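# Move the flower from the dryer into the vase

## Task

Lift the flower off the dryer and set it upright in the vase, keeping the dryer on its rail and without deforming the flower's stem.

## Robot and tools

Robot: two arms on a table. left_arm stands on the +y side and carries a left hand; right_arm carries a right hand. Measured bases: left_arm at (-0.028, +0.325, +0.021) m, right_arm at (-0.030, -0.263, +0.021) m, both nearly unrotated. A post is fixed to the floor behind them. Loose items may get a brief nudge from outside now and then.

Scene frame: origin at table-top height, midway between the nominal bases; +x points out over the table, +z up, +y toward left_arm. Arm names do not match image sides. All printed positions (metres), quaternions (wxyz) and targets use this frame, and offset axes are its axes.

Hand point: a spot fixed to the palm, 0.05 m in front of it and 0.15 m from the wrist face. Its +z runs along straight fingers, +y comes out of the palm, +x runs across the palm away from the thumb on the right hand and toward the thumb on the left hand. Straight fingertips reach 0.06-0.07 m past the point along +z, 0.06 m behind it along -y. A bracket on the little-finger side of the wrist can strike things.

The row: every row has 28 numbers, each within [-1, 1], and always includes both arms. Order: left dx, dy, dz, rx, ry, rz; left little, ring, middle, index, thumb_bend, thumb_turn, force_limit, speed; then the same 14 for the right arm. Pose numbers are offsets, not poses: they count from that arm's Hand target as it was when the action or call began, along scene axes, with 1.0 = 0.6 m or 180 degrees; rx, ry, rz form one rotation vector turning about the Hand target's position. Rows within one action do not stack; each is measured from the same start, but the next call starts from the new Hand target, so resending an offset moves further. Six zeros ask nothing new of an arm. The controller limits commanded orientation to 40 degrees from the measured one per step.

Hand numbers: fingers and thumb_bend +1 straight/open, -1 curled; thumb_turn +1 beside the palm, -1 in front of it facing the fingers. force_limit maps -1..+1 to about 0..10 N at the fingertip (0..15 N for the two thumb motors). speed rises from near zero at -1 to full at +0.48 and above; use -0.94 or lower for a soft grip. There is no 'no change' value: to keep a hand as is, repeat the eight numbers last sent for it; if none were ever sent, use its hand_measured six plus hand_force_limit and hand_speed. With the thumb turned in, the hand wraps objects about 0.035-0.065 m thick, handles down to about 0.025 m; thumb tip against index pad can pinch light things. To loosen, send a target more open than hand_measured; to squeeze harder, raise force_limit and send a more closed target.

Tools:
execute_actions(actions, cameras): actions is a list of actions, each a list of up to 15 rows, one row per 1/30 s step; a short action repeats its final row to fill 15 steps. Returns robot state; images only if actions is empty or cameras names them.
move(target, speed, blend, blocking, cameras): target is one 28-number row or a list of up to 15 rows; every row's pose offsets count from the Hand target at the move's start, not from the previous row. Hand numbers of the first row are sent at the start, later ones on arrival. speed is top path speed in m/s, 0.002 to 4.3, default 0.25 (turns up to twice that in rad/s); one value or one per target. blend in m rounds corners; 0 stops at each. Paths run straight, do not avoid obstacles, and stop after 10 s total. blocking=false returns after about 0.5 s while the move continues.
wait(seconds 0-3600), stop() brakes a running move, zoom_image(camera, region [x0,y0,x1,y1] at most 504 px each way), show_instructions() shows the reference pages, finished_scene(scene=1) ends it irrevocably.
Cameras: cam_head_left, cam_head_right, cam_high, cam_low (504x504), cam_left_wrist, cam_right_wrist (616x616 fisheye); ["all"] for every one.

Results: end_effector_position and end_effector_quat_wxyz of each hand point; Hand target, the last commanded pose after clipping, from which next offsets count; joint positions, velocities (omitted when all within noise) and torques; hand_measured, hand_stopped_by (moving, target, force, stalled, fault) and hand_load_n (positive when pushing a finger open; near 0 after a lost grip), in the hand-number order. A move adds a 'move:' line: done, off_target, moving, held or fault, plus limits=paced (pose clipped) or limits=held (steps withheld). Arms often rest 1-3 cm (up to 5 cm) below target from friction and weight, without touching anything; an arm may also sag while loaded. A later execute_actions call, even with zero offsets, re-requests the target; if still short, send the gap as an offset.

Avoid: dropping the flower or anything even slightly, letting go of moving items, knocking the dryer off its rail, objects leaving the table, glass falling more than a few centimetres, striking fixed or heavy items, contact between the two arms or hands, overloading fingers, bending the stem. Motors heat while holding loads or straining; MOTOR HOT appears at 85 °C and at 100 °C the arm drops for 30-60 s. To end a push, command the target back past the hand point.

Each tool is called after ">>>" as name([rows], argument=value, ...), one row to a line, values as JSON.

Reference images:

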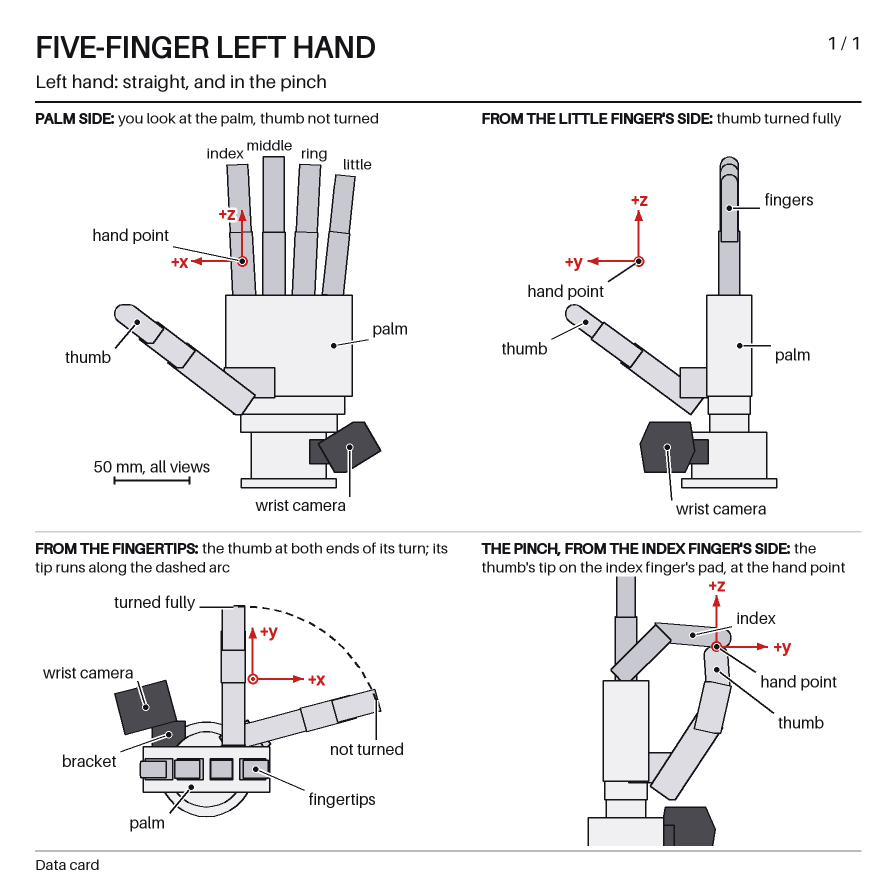

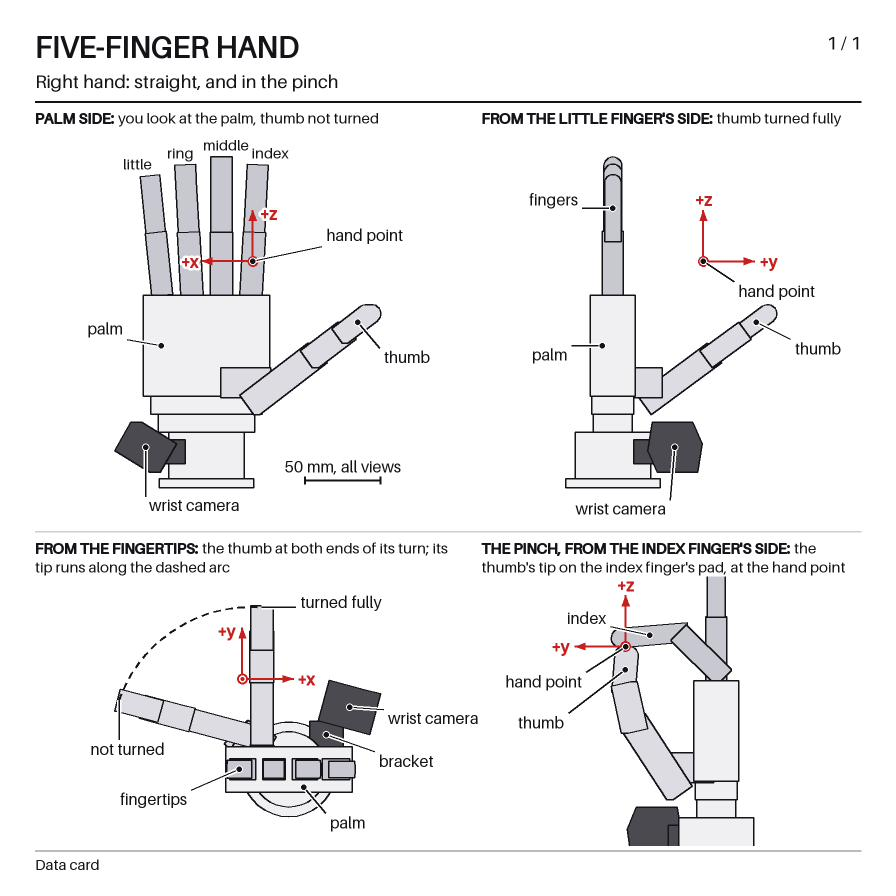

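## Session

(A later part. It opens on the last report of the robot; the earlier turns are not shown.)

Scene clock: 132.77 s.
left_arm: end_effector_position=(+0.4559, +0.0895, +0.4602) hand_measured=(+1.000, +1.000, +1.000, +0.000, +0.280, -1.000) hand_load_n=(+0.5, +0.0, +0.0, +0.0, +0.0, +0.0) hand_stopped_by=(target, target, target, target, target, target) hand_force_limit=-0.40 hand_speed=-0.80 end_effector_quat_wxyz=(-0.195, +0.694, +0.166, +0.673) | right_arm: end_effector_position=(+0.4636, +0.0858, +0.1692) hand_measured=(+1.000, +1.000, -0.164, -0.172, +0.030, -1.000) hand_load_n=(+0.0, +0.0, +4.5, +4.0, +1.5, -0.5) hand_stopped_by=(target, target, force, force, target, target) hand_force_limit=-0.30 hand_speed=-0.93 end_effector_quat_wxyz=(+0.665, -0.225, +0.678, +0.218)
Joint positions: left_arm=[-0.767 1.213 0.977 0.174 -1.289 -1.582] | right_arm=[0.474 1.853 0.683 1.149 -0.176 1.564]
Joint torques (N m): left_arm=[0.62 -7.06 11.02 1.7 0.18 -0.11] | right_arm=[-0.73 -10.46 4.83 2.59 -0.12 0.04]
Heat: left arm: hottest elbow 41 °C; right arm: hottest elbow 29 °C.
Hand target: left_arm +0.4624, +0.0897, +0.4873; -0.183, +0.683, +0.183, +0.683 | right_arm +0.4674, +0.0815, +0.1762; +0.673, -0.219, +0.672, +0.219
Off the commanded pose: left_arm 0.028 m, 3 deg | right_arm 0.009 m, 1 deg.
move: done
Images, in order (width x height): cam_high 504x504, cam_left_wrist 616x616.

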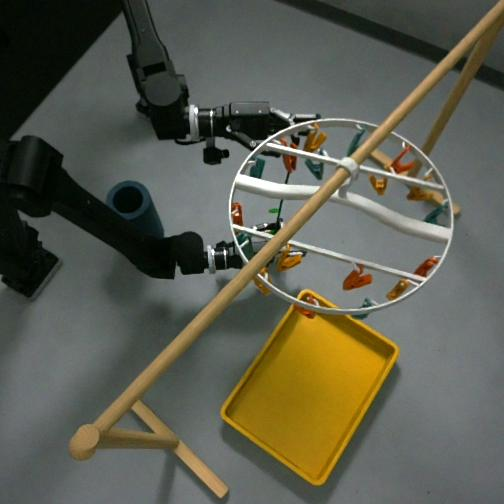

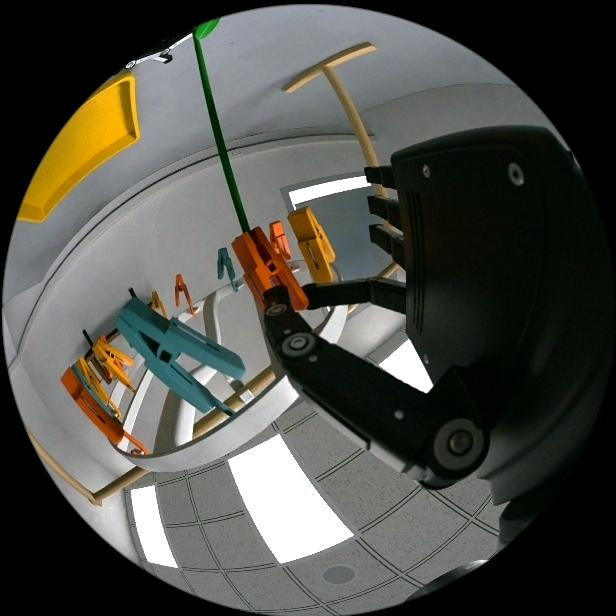

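>>> move(target=[0.0133,-0.0083,0,0,0,0,1,1,1,0.15,0.4,-1,-0.4,-0.6,0,0,0,0,0,0,1,1,-0.4,-0.4,0.03,-1,-0.3,-0.93], speed=0.05, cameras=["cam_left_wrist","cam_high"])

>>> zoom_image(camera="cam_left_wrist", region=[200, 200, 380, 380])

>>> zoom_image(camera="cam_high", region=[230, 90, 350, 210])

Scene clock: 133.80 s.
left_arm: end_effector_position=(+0.4626, +0.0852, +0.4571) hand_measured=(+1.000, +1.000, +1.000, +0.150, +0.400, -1.000) hand_load_n=(+0.0, +0.0, +0.5, +0.0, +0.0, +0.0) hand_stopped_by=(target, target, target, target, target, target) hand_force_limit=-0.40 hand_speed=-0.60 end_effector_quat_wxyz=(-0.197, +0.695, +0.163, +0.672) | right_arm: end_effector_position=(+0.4636, +0.0858, +0.1692) hand_measured=(+1.000, +1.000, -0.164, -0.172, +0.030, -1.000) hand_load_n=(+0.0, +0.0, +4.5, +4.5, +1.5, -0.5) hand_stopped_by=(target, target, force, force, target, target) hand_force_limit=-0.30 hand_speed=-0.93 end_effector_quat_wxyz=(+0.665, -0.225, +0.678, +0.218)
Joint positions: left_arm=[-0.763 1.235 0.99 0.176 -1.285 -1.582] | right_arm=[0.474 1.853 0.683 1.149 -0.176 1.564]
Joint torques (N m): left_arm=[0.56 -7.3 11.38 1.78 0.17 -0.11] | right_arm=[-0.91 -10.4 4.82 2.61 -0.12 0.04]
Heat: left arm: hottest elbow 41 °C; right arm: hottest elbow 29 °C.
Hand target: left_arm +0.4703, +0.0848, +0.4874; -0.182, +0.683, +0.183, +0.683 | right_arm +0.4674, +0.0815, +0.1762; +0.673, -0.219, +0.672, +0.219
Off the commanded pose: left_arm 0.031 m, 3 deg | right_arm 0.009 m, 1 deg.
move: off_target (left_arm)
Images, in order (width x height): cam_high 504x504, cam_left_wrist 616x616.

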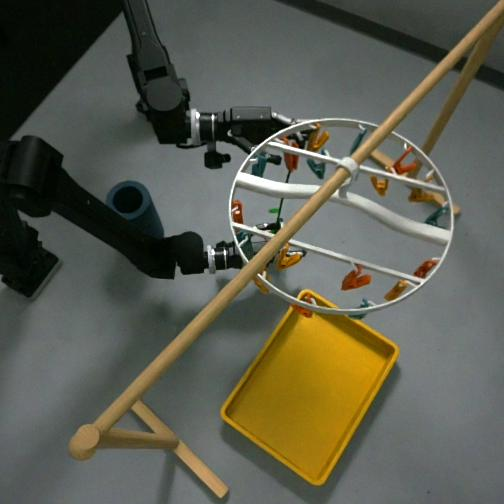

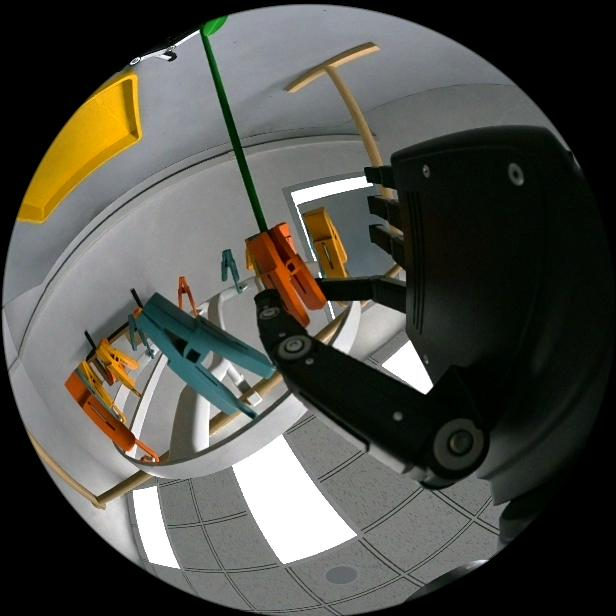

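Scaled by 2.800 from the camera's image (finer frame: 880x880).

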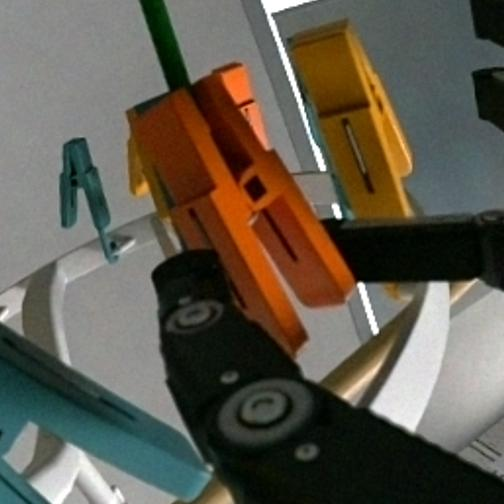

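Scaled by 4.200 from the camera's image (finer frame: 720x720).

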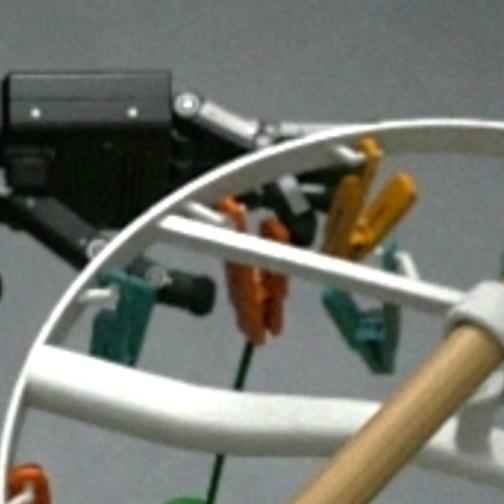

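>>> wait(seconds=0.1, cameras=["all"])

>>> zoom_image(camera="cam_head_left", region=[215, 140, 315, 240])

>>> zoom_image(camera="cam_head_right", region=[195, 130, 295, 230])

>>> zoom_image(camera="cam_low", region=[180, 130, 330, 280])

Scene clock: 135.40 s.
left_arm: end_effector_position=(+0.4626, +0.0852, +0.4571) hand_measured=(+1.000, +1.000, +1.000, +0.150, +0.400, -1.000) hand_load_n=(+0.0, +0.0, +0.0, +0.0, +0.0, +0.0) hand_stopped_by=(target, target, target, target, target, target) hand_force_limit=-0.40 hand_speed=-0.60 end_effector_quat_wxyz=(-0.197, +0.695, +0.163, +0.672) | right_arm: end_effector_position=(+0.4636, +0.0858, +0.1692) hand_measured=(+1.000, +1.000, -0.164, -0.172, +0.030, -1.000) hand_load_n=(+0.0, +0.0, +4.5, +4.0, +1.5, -0.5) hand_stopped_by=(target, target, force, force, target, target) hand_force_limit=-0.30 hand_speed=-0.93 end_effector_quat_wxyz=(+0.665, -0.225, +0.678, +0.218)
Joint positions: left_arm=[-0.763 1.235 0.99 0.176 -1.285 -1.582] | right_arm=[0.474 1.853 0.683 1.149 -0.176 1.564]
Joint torques (N m): left_arm=[0.62 -7.3 11.43 1.8 0.17 -0.11] | right_arm=[-0.85 -10.4 4.83 2.59 -0.12 0.03]
Heat: left arm: hottest elbow 41 °C; right arm: hottest elbow 29 °C.
Hand target: left_arm +0.4703, +0.0848, +0.4874; -0.182, +0.683, +0.183, +0.683 | right_arm +0.4674, +0.0815, +0.1762; +0.673, -0.219, +0.672, +0.219
Off the commanded pose: left_arm 0.031 m, 3 deg | right_arm 0.009 m, 1 deg.
wait: 0.10 s; at rest from the start

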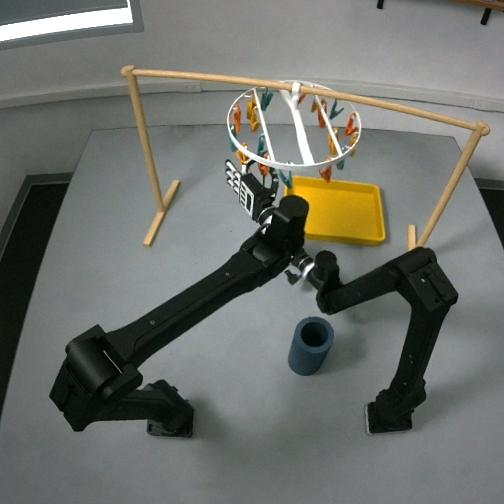

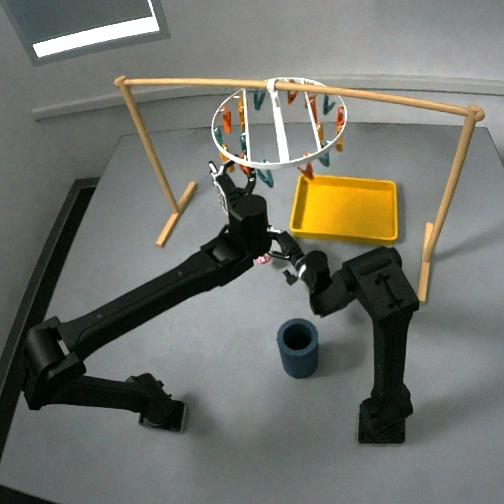

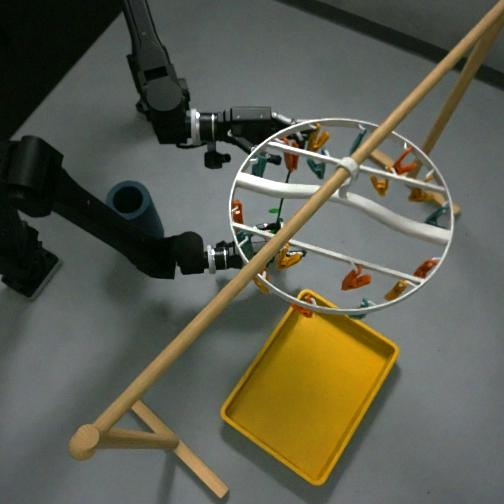

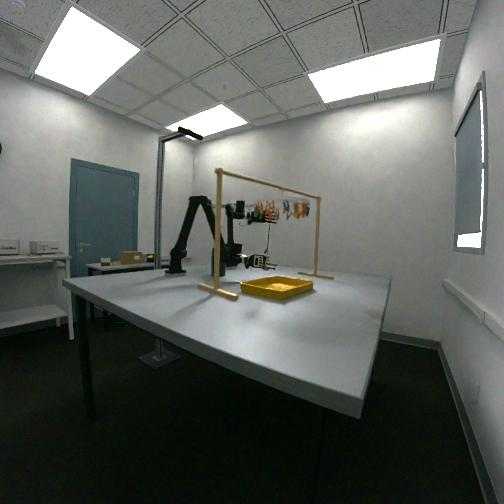

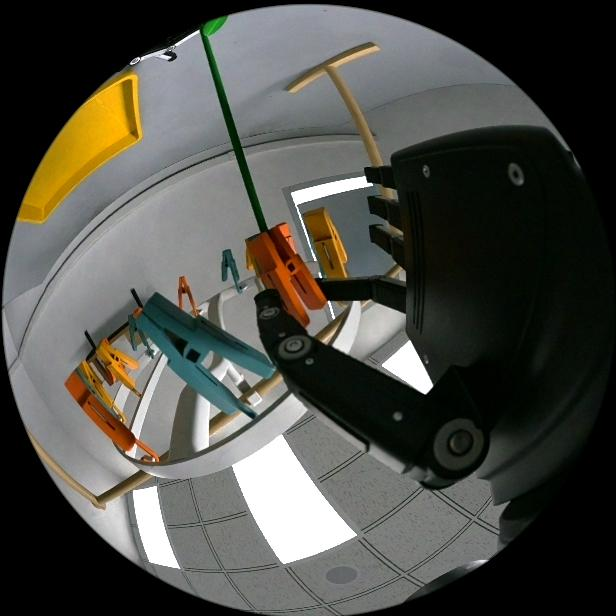

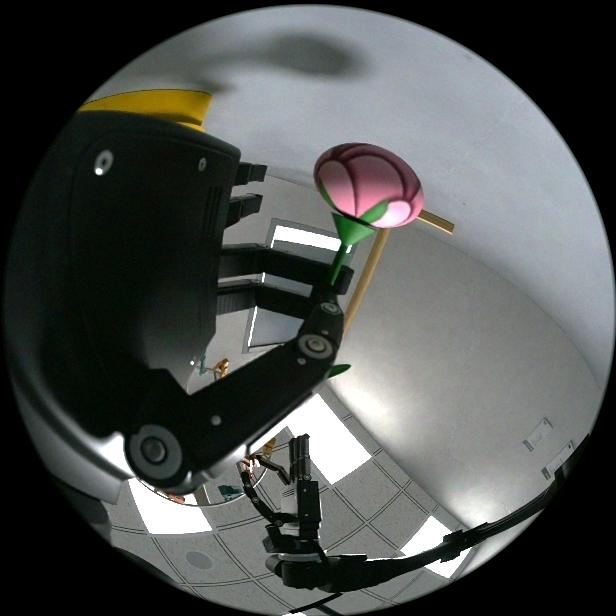

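Scaled by 5.040 from the camera's image (finer frame: 720x720).

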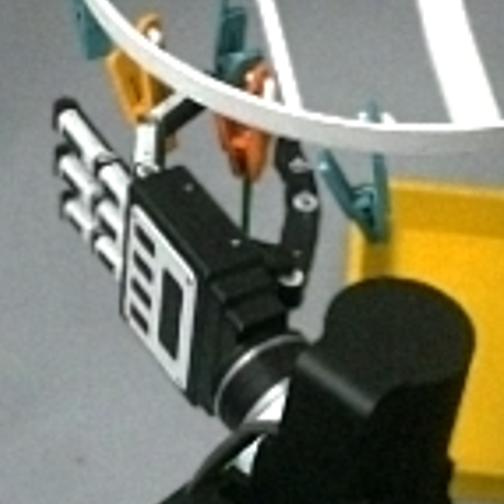

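Scaled by 5.040 from the camera's image (finer frame: 720x720).

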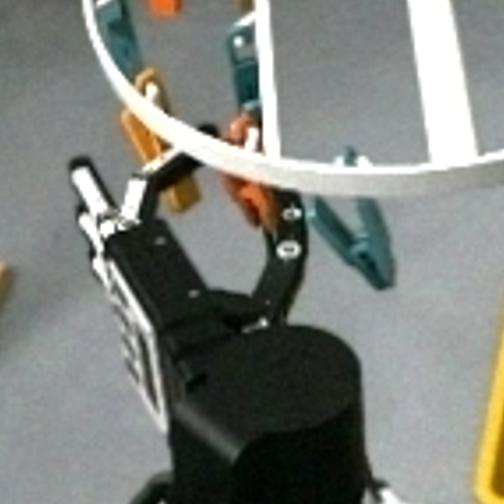

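Scaled by 3.360 from the camera's image (finer frame: 720x720).

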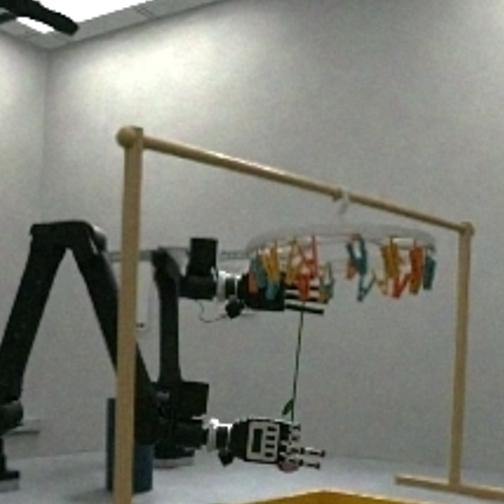

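>>> zoom_image(camera="cam_head_left", region=[235, 145, 285, 195])

>>> zoom_image(camera="cam_head_right", region=[220, 140, 270, 190])

>>> zoom_image(camera="cam_low", region=[240, 190, 290, 240])

>>> zoom_image(camera="cam_high", region=[265, 120, 315, 170])

Scaled by 10.080 from the camera's image (finer frame: 720x720).

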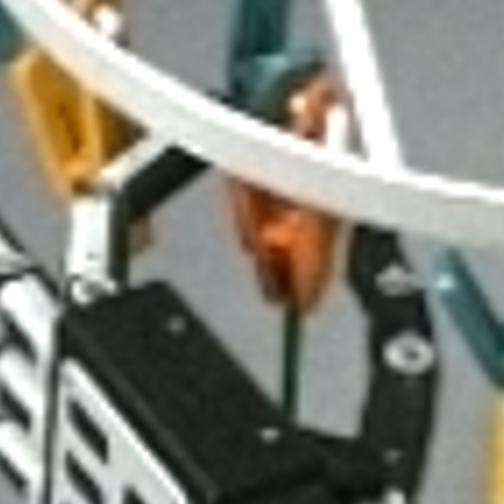

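Scaled by 10.080 from the camera's image (finer frame: 720x720).

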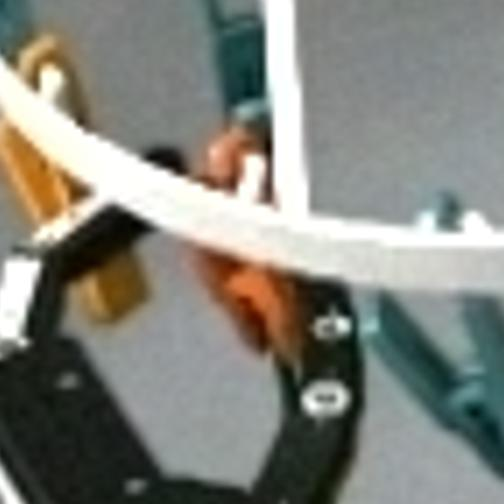

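Scaled by 10.080 from the camera's image (finer frame: 720x720).

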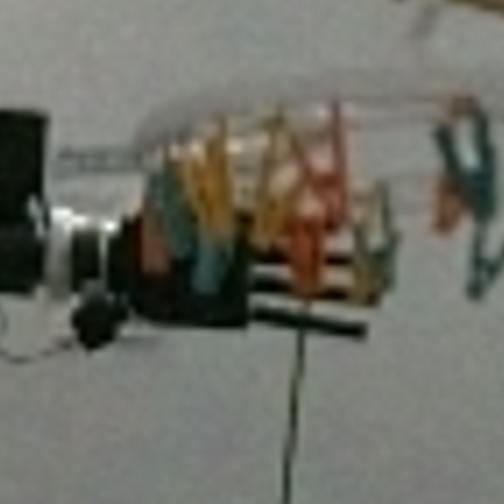

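Scaled by 10.080 from the camera's image (finer frame: 720x720).

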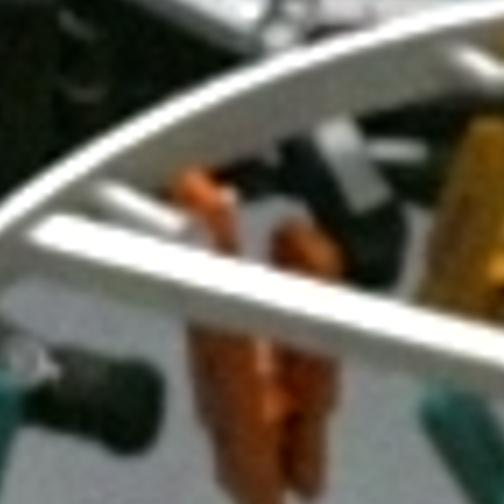

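>>> move(target=[0,0,0,0,0,0,1,1,1,0.08,0.28,-1,-0.5,-0.8,0,0,0,0,0,0,1,1,-0.4,-0.4,0.03,-1,-0.3,-0.93], cameras=["cam_left_wrist","cam_high"])

>>> zoom_image(camera="cam_left_wrist", region=[200, 200, 380, 380])

>>> zoom_image(camera="cam_high", region=[260, 115, 320, 175])

Scene clock: 137.00 s.
left_arm: end_effector_position=(+0.4626, +0.0852, +0.4571) hand_measured=(+1.000, +1.000, +1.000, +0.080, +0.280, -1.000) hand_load_n=(+0.0, +0.0, +0.0, +0.0, +0.0, +0.0) hand_stopped_by=(target, target, target, target, target, target) hand_force_limit=-0.50 hand_speed=-0.80 end_effector_quat_wxyz=(-0.197, +0.695, +0.163, +0.672) | right_arm: end_effector_position=(+0.4636, +0.0858, +0.1692) hand_measured=(+1.000, +1.000, -0.164, -0.172, +0.030, -1.000) hand_load_n=(+0.0, +0.0, +4.5, +4.0, +1.5, -0.5) hand_stopped_by=(target, target, force, force, target, target) hand_force_limit=-0.30 hand_speed=-0.93 end_effector_quat_wxyz=(+0.665, -0.225, +0.678, +0.218)
Joint positions: left_arm=[-0.763 1.235 0.99 0.176 -1.285 -1.582] | right_arm=[0.474 1.853 0.683 1.149 -0.176 1.564]
Joint torques (N m): left_arm=[0.62 -7.36 11.45 1.8 0.17 -0.11] | right_arm=[-0.73 -10.34 4.82 2.61 -0.12 0.04]
Heat: left arm: hottest elbow 41 °C; right arm: hottest elbow 29 °C.
Hand target: left_arm +0.4703, +0.0848, +0.4874; -0.182, +0.683, +0.183, +0.683 | right_arm +0.4674, +0.0815, +0.1762; +0.673, -0.219, +0.672, +0.219
Off the commanded pose: left_arm 0.031 m, 3 deg | right_arm 0.009 m, 1 deg.
move: done
Images, in order (width x height): cam_high 504x504, cam_left_wrist 616x616.

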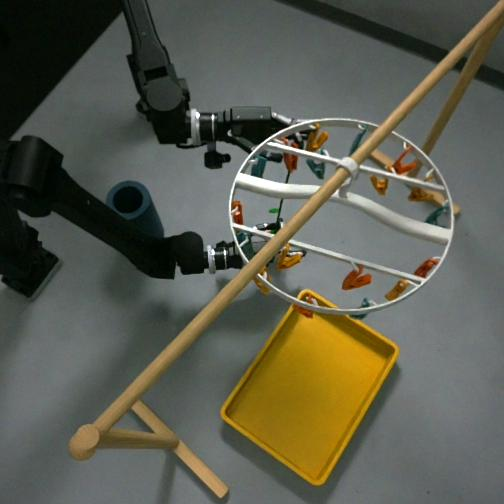

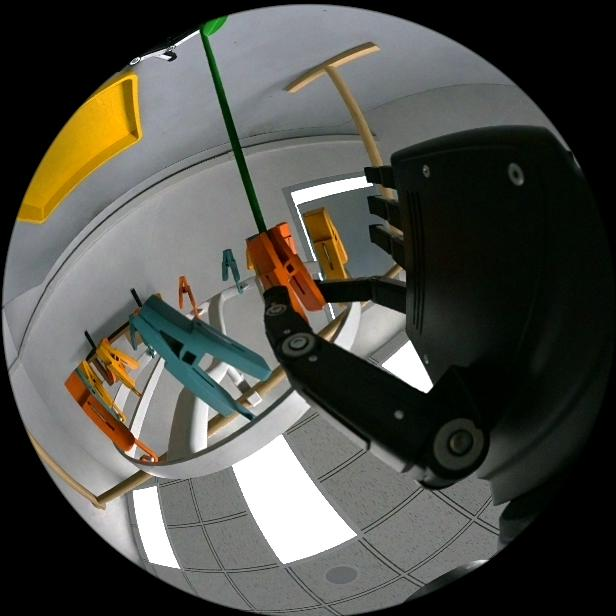

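Scaled by 2.800 from the camera's image (finer frame: 880x880).

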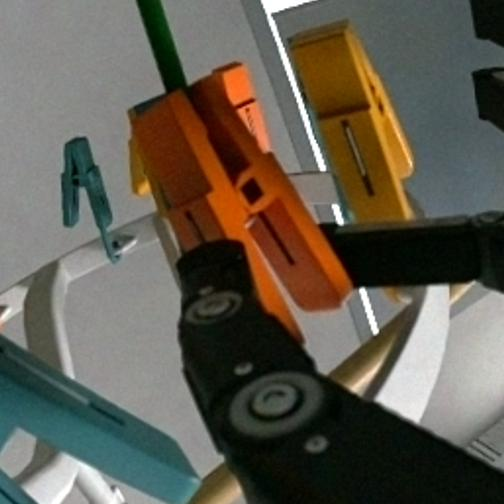

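Scaled by 8.400 from the camera's image (finer frame: 720x720).

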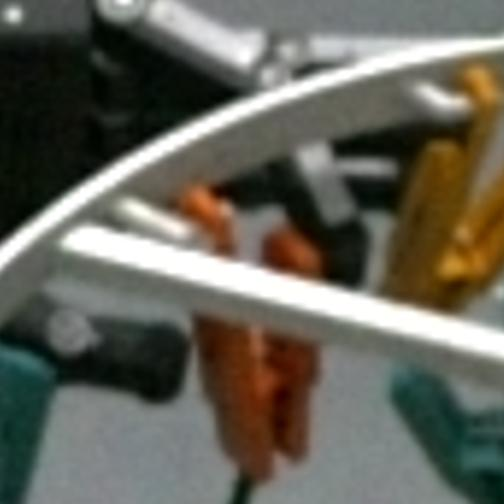

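>>> move(target=[0,0,0,0,0,0,1,1,1,0.0,0.2,-1,-0.5,-0.8,0,0,0,0,0,0,1,1,-0.4,-0.4,0.03,-1,-0.3,-0.93], cameras=["cam_left_wrist","cam_high"])

>>> zoom_image(camera="cam_left_wrist", region=[200, 200, 380, 380])

>>> zoom_image(camera="cam_high", region=[260, 115, 320, 175])

Scene clock: 137.70 s.
left_arm: end_effector_position=(+0.4628, +0.0849, +0.4569) hand_measured=(+1.000, +1.000, +1.000, +0.028, +0.246, -1.000) hand_load_n=(+0.0, +0.0, +0.0, +4.5, +3.5, -1.0) hand_stopped_by=(target, target, target, force, force, target) hand_force_limit=-0.50 hand_speed=-0.80 end_effector_quat_wxyz=(-0.197, +0.695, +0.163, +0.672) | right_arm: end_effector_position=(+0.4636, +0.0858, +0.1692) hand_measured=(+1.000, +1.000, -0.164, -0.172, +0.030, -1.000) hand_load_n=(+0.0, +0.0, +4.0, +4.5, +2.5, -0.5) hand_stopped_by=(target, target, force, force, target, target) hand_force_limit=-0.30 hand_speed=-0.93 end_effector_quat_wxyz=(+0.665, -0.225, +0.678, +0.218)
Joint positions: left_arm=[-0.763 1.235 0.99 0.176 -1.283 -1.582] | right_arm=[0.474 1.853 0.683 1.149 -0.176 1.564]
Joint torques (N m): left_arm=[0.62 -7.3 11.45 1.8 0.13 -0.11] | right_arm=[-0.79 -10.46 4.82 2.62 -0.12 0.04]
Heat: left arm: hottest elbow 41 °C; right arm: hottest elbow 29 °C.
Hand target: left_arm +0.4704, +0.0847, +0.4872; -0.183, +0.683, +0.183, +0.683 | right_arm +0.4675, +0.0815, +0.1762; +0.673, -0.219, +0.672, +0.219
Off the commanded pose: left_arm 0.031 m, 3 deg | right_arm 0.009 m, 1 deg.
move: done
Images, in order (width x height): cam_high 504x504, cam_left_wrist 616x616.

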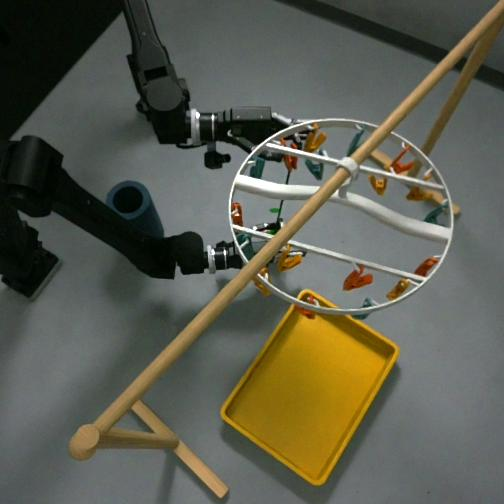

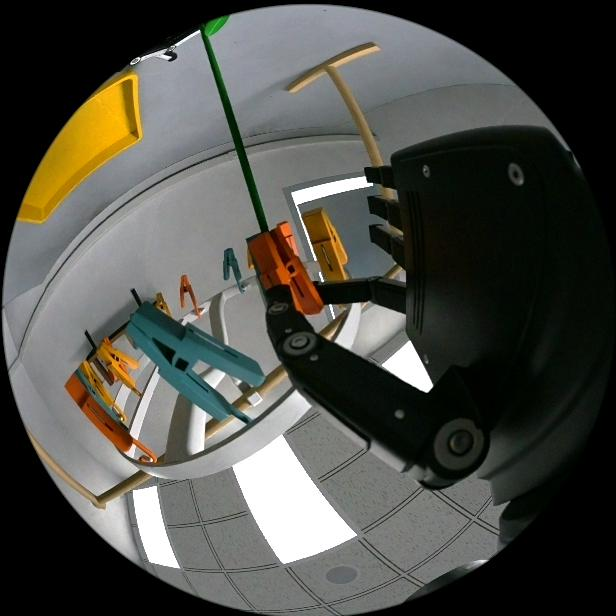

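Scaled by 2.800 from the camera's image (finer frame: 880x880).

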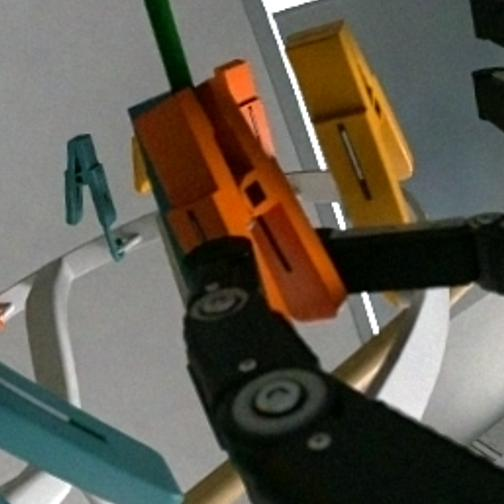

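Scaled by 8.400 from the camera's image (finer frame: 720x720).

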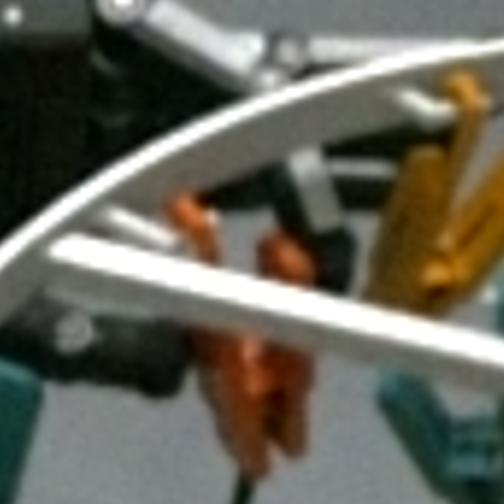

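>>> move(target=[0,0,0,0,0,0,1,1,1,-0.05,0.19,-1,0.3,-0.9,0,0,0,0,0,0,1,1,-0.4,-0.4,0.03,-1,-0.3,-0.93], cameras=["cam_left_wrist","cam_high"])

>>> zoom_image(camera="cam_left_wrist", region=[200, 200, 380, 380])

>>> zoom_image(camera="cam_high", region=[260, 115, 320, 175])

Scene clock: 138.47 s.
left_arm: end_effector_position=(+0.4628, +0.0848, +0.4571) hand_measured=(+1.000, +1.000, +1.000, +0.014, +0.194, -1.000) hand_load_n=(+0.0, +0.0, +0.0, +11.0, +8.0, -1.5) hand_stopped_by=(target, target, target, force, target, target) hand_force_limit=0.30 hand_speed=-0.90 end_effector_quat_wxyz=(-0.196, +0.695, +0.163, +0.672) | right_arm: end_effector_position=(+0.4636, +0.0858, +0.1692) hand_measured=(+1.000, +1.000, -0.164, -0.172, +0.030, -1.000) hand_load_n=(+0.0, +0.0, +4.0, +5.0, +2.5, +0.0) hand_stopped_by=(target, target, force, force, target, target) hand_force_limit=-0.30 hand_speed=-0.93 end_effector_quat_wxyz=(+0.665, -0.225, +0.678, +0.218)
Joint positions: left_arm=[-0.763 1.235 0.99 0.176 -1.283 -1.582] | right_arm=[0.474 1.853 0.683 1.149 -0.176 1.564]
Joint torques (N m): left_arm=[0.67 -7.3 11.41 1.8 0.11 -0.11] | right_arm=[-0.85 -10.34 4.83 2.61 -0.12 0.04]
Heat: left arm: hottest elbow 41 °C; right arm: hottest elbow 29 °C.
Hand target: left_arm +0.4704, +0.0847, +0.4871; -0.183, +0.683, +0.183, +0.683 | right_arm +0.4675, +0.0815, +0.1762; +0.673, -0.219, +0.672, +0.219
Off the commanded pose: left_arm 0.031 m, 3 deg | right_arm 0.009 m, 1 deg.
move: done
Images, in order (width x height): cam_high 504x504, cam_left_wrist 616x616.

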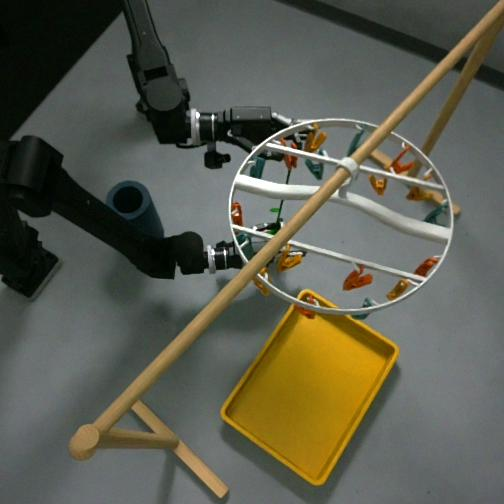

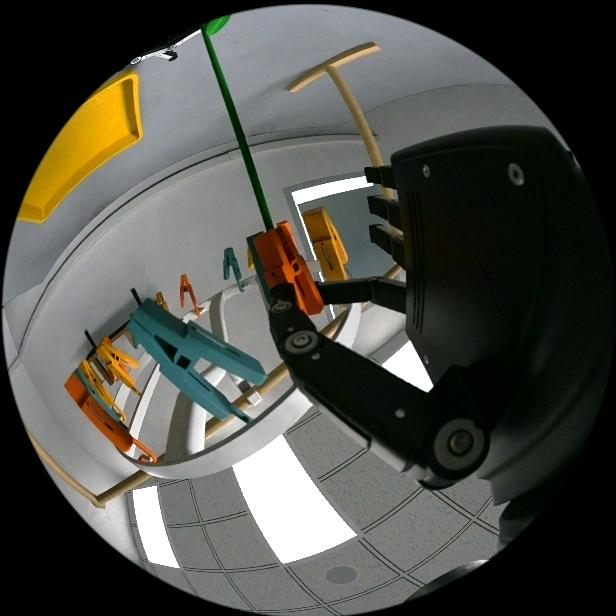

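Scaled by 2.800 from the camera's image (finer frame: 880x880).

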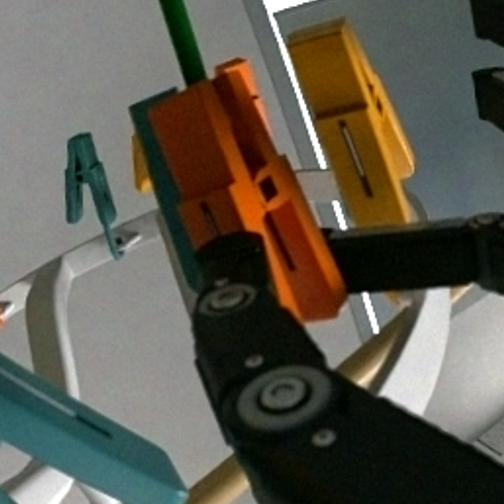

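Scaled by 8.400 from the camera's image (finer frame: 720x720).

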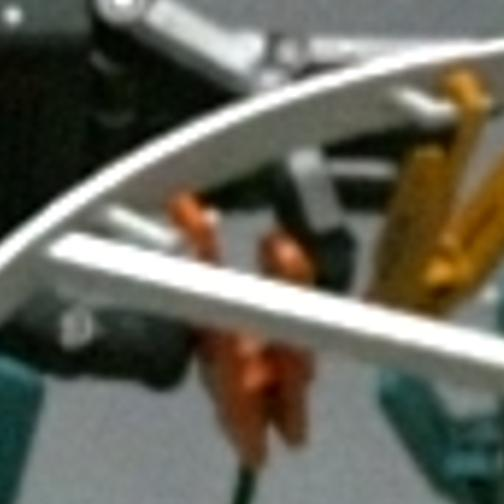

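>>> move(target=[0,0,0,0,0,0,1,1,1,-0.05,0.14,-1,0.5,-0.9,0,0,0,0,0,0,1,1,-0.4,-0.4,0.03,-1,-0.3,-0.93], cameras=["cam_left_wrist","cam_high"])

>>> zoom_image(camera="cam_left_wrist", region=[200, 200, 380, 380])

>>> zoom_image(camera="cam_high", region=[260, 115, 320, 175])

Scene clock: 139.23 s.
left_arm: end_effector_position=(+0.4629, +0.0845, +0.4577) hand_measured=(+1.000, +1.000, +1.000, +0.014, +0.144, -1.000) hand_load_n=(+0.0, +0.0, +0.0, +15.0, +10.5, -1.5) hand_stopped_by=(target, target, target, force, target, target) hand_force_limit=0.50 hand_speed=-0.90 end_effector_quat_wxyz=(-0.196, +0.695, +0.163, +0.672) | right_arm: end_effector_position=(+0.4636, +0.0858, +0.1694) hand_measured=(+1.000, +1.000, -0.164, -0.172, +0.030, -1.000) hand_load_n=(+0.0, +0.0, +4.0, +5.0, +3.0, +0.0) hand_stopped_by=(target, target, force, force, target, target) hand_force_limit=-0.30 hand_speed=-0.93 end_effector_quat_wxyz=(+0.665, -0.225, +0.678, +0.218)
Joint positions: left_arm=[-0.763 1.235 0.992 0.176 -1.282 -1.582] | right_arm=[0.474 1.853 0.683 1.15 -0.176 1.564]
Joint torques (N m): left_arm=[0.62 -7.24 11.36 1.8 0.09 -0.11] | right_arm=[-0.85 -10.34 4.83 2.58 -0.12 0.04]
Heat: left arm: hottest elbow 41 °C; right arm: hottest elbow 29 °C.
Hand target: left_arm +0.4704, +0.0847, +0.4872; -0.183, +0.683, +0.183, +0.683 | right_arm +0.4674, +0.0815, +0.1762; +0.673, -0.219, +0.672, +0.219
Off the commanded pose: left_arm 0.030 m, 3 deg | right_arm 0.009 m, 1 deg.
move: done
Images, in order (width x height): cam_high 504x504, cam_left_wrist 616x616.

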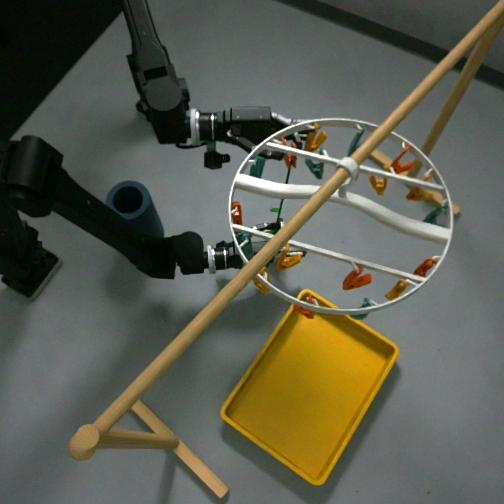

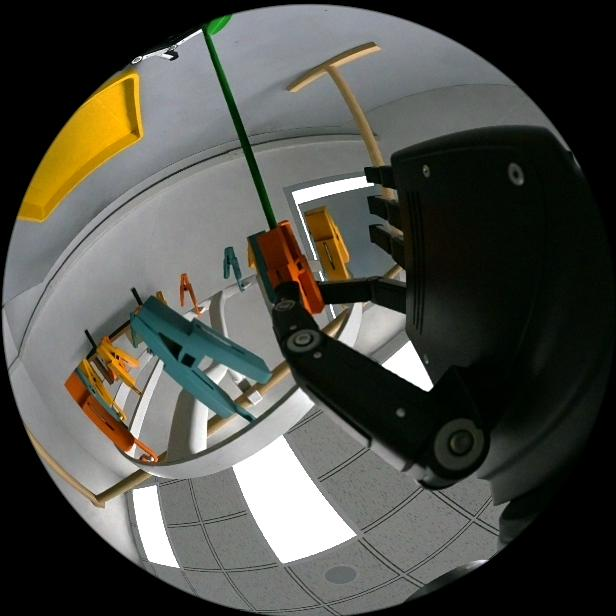

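Scaled by 2.800 from the camera's image (finer frame: 880x880).

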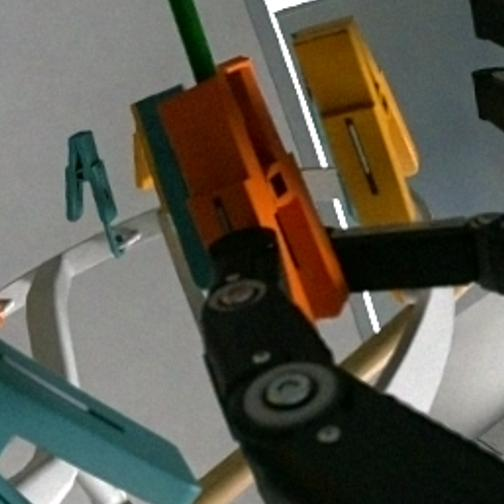

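Scaled by 8.400 from the camera's image (finer frame: 720x720).

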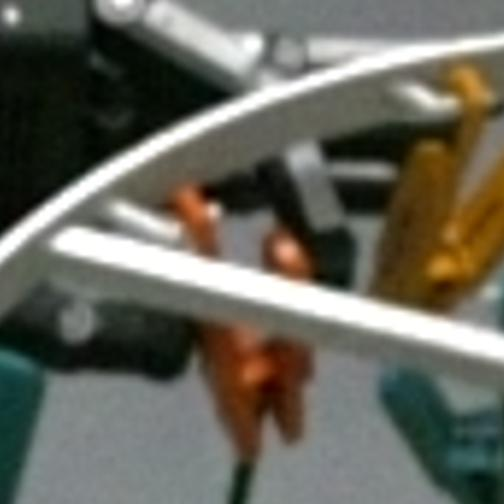

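>>> zoom_image(camera="cam_left_wrist", region=[235, 200, 335, 300])

>>> zoom_image(camera="cam_high", region=[275, 145, 305, 175])

Scaled by 5.040 from the camera's image (finer frame: 880x880).

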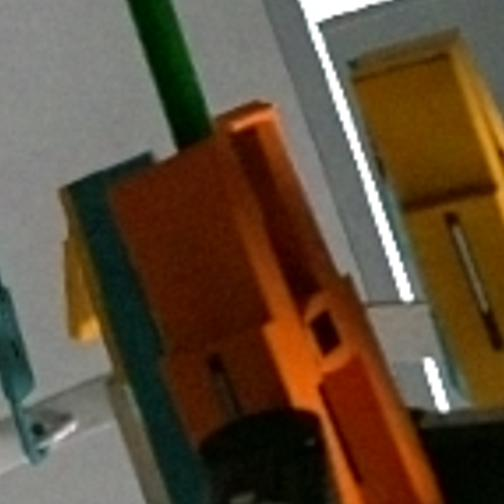

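Scaled by 16.800 from the camera's image (finer frame: 720x720).

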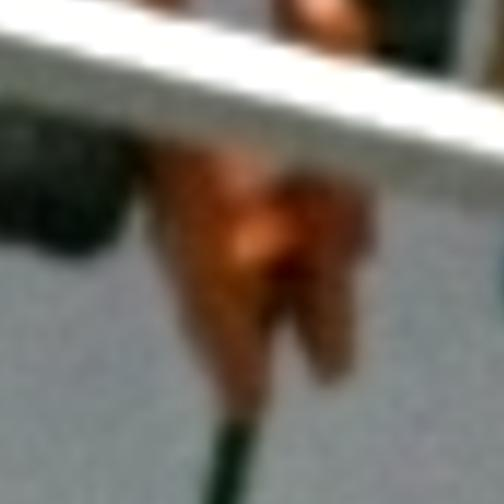

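>>> move(target=[0,0,0,0,0,0,1,1,1,-0.05,0.14,-1,0.5,-0.9,0,0,-0.04,0,0,0,1,1,-0.4,-0.4,0.03,-1,-0.3,-0.93], cameras=["cam_left_wrist","cam_high"], speed=0.05)

>>> zoom_image(camera="cam_left_wrist", region=[235, 200, 335, 300])

>>> zoom_image(camera="cam_high", region=[260, 135, 300, 175])

Scene clock: 140.70 s.
left_arm: end_effector_position=(+0.4643, +0.0831, +0.4559) hand_measured=(+1.000, +1.000, +1.000, +0.014, +0.146, -1.000) hand_load_n=(+0.0, +0.0, +0.0, +16.5, +10.5, -1.5) hand_stopped_by=(target, target, target, force, target, target) hand_force_limit=0.50 hand_speed=-0.90 end_effector_quat_wxyz=(-0.198, +0.696, +0.161, +0.672) | right_arm: end_effector_position=(+0.4624, +0.0851, +0.1540) hand_measured=(+1.000, +1.000, -0.164, -0.172, +0.030, -1.000) hand_load_n=(+0.0, +0.0, +4.0, +4.5, +1.5, -0.5) hand_stopped_by=(target, target, force, force, target, target) hand_force_limit=-0.30 hand_speed=-0.93 end_effector_quat_wxyz=(+0.670, -0.223, +0.673, +0.220)
Joint positions: left_arm=[-0.763 1.241 0.993 0.178 -1.282 -1.578] | right_arm=[0.474 1.914 0.683 1.225 -0.176 1.568]
Joint torques (N m): left_arm=[0.62 -7.82 11.19 1.76 0.08 -0.15] | right_arm=[-0.85 -9.47 4.67 2.44 -0.12 -0.01]
Heat: left arm: hottest elbow 41 °C; right arm: hottest elbow 29 °C.
Hand target: left_arm +0.4703, +0.0848, +0.4873; -0.183, +0.683, +0.183, +0.683 | right_arm +0.4674, +0.0815, +0.1522; +0.673, -0.219, +0.672, +0.219
Off the commanded pose: left_arm 0.032 m, 4 deg | right_arm 0.006 m, 1 deg.
move: done
Images, in order (width x height): cam_high 504x504, cam_left_wrist 616x616.

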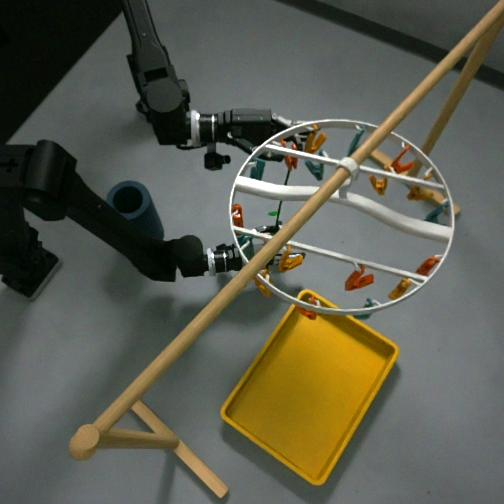

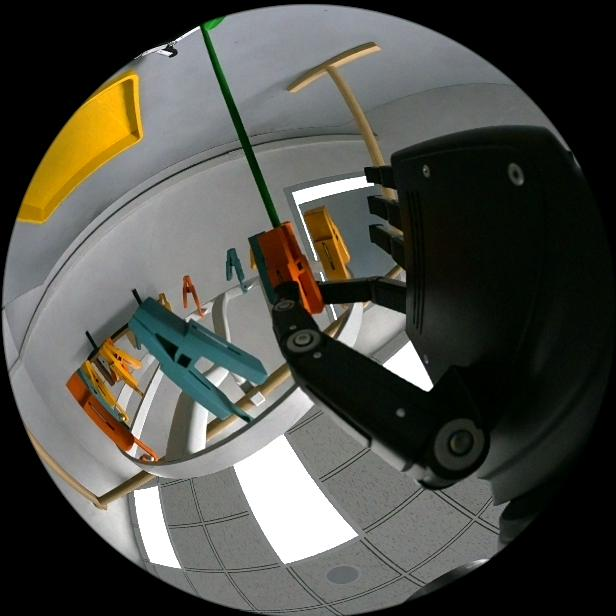

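Scaled by 5.040 from the camera's image (finer frame: 880x880).

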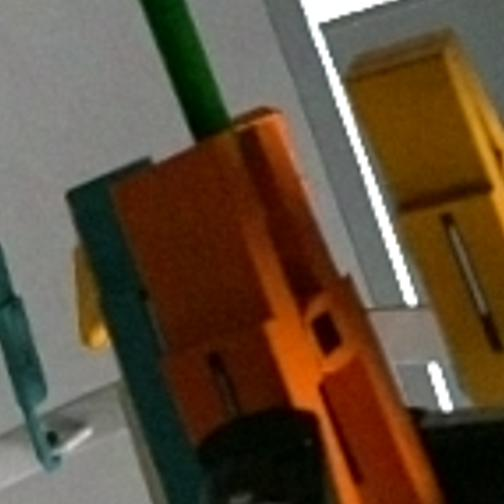

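Scaled by 12.600 from the camera's image (finer frame: 720x720).

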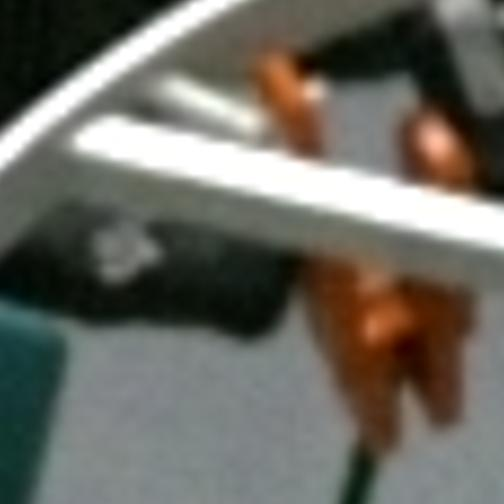

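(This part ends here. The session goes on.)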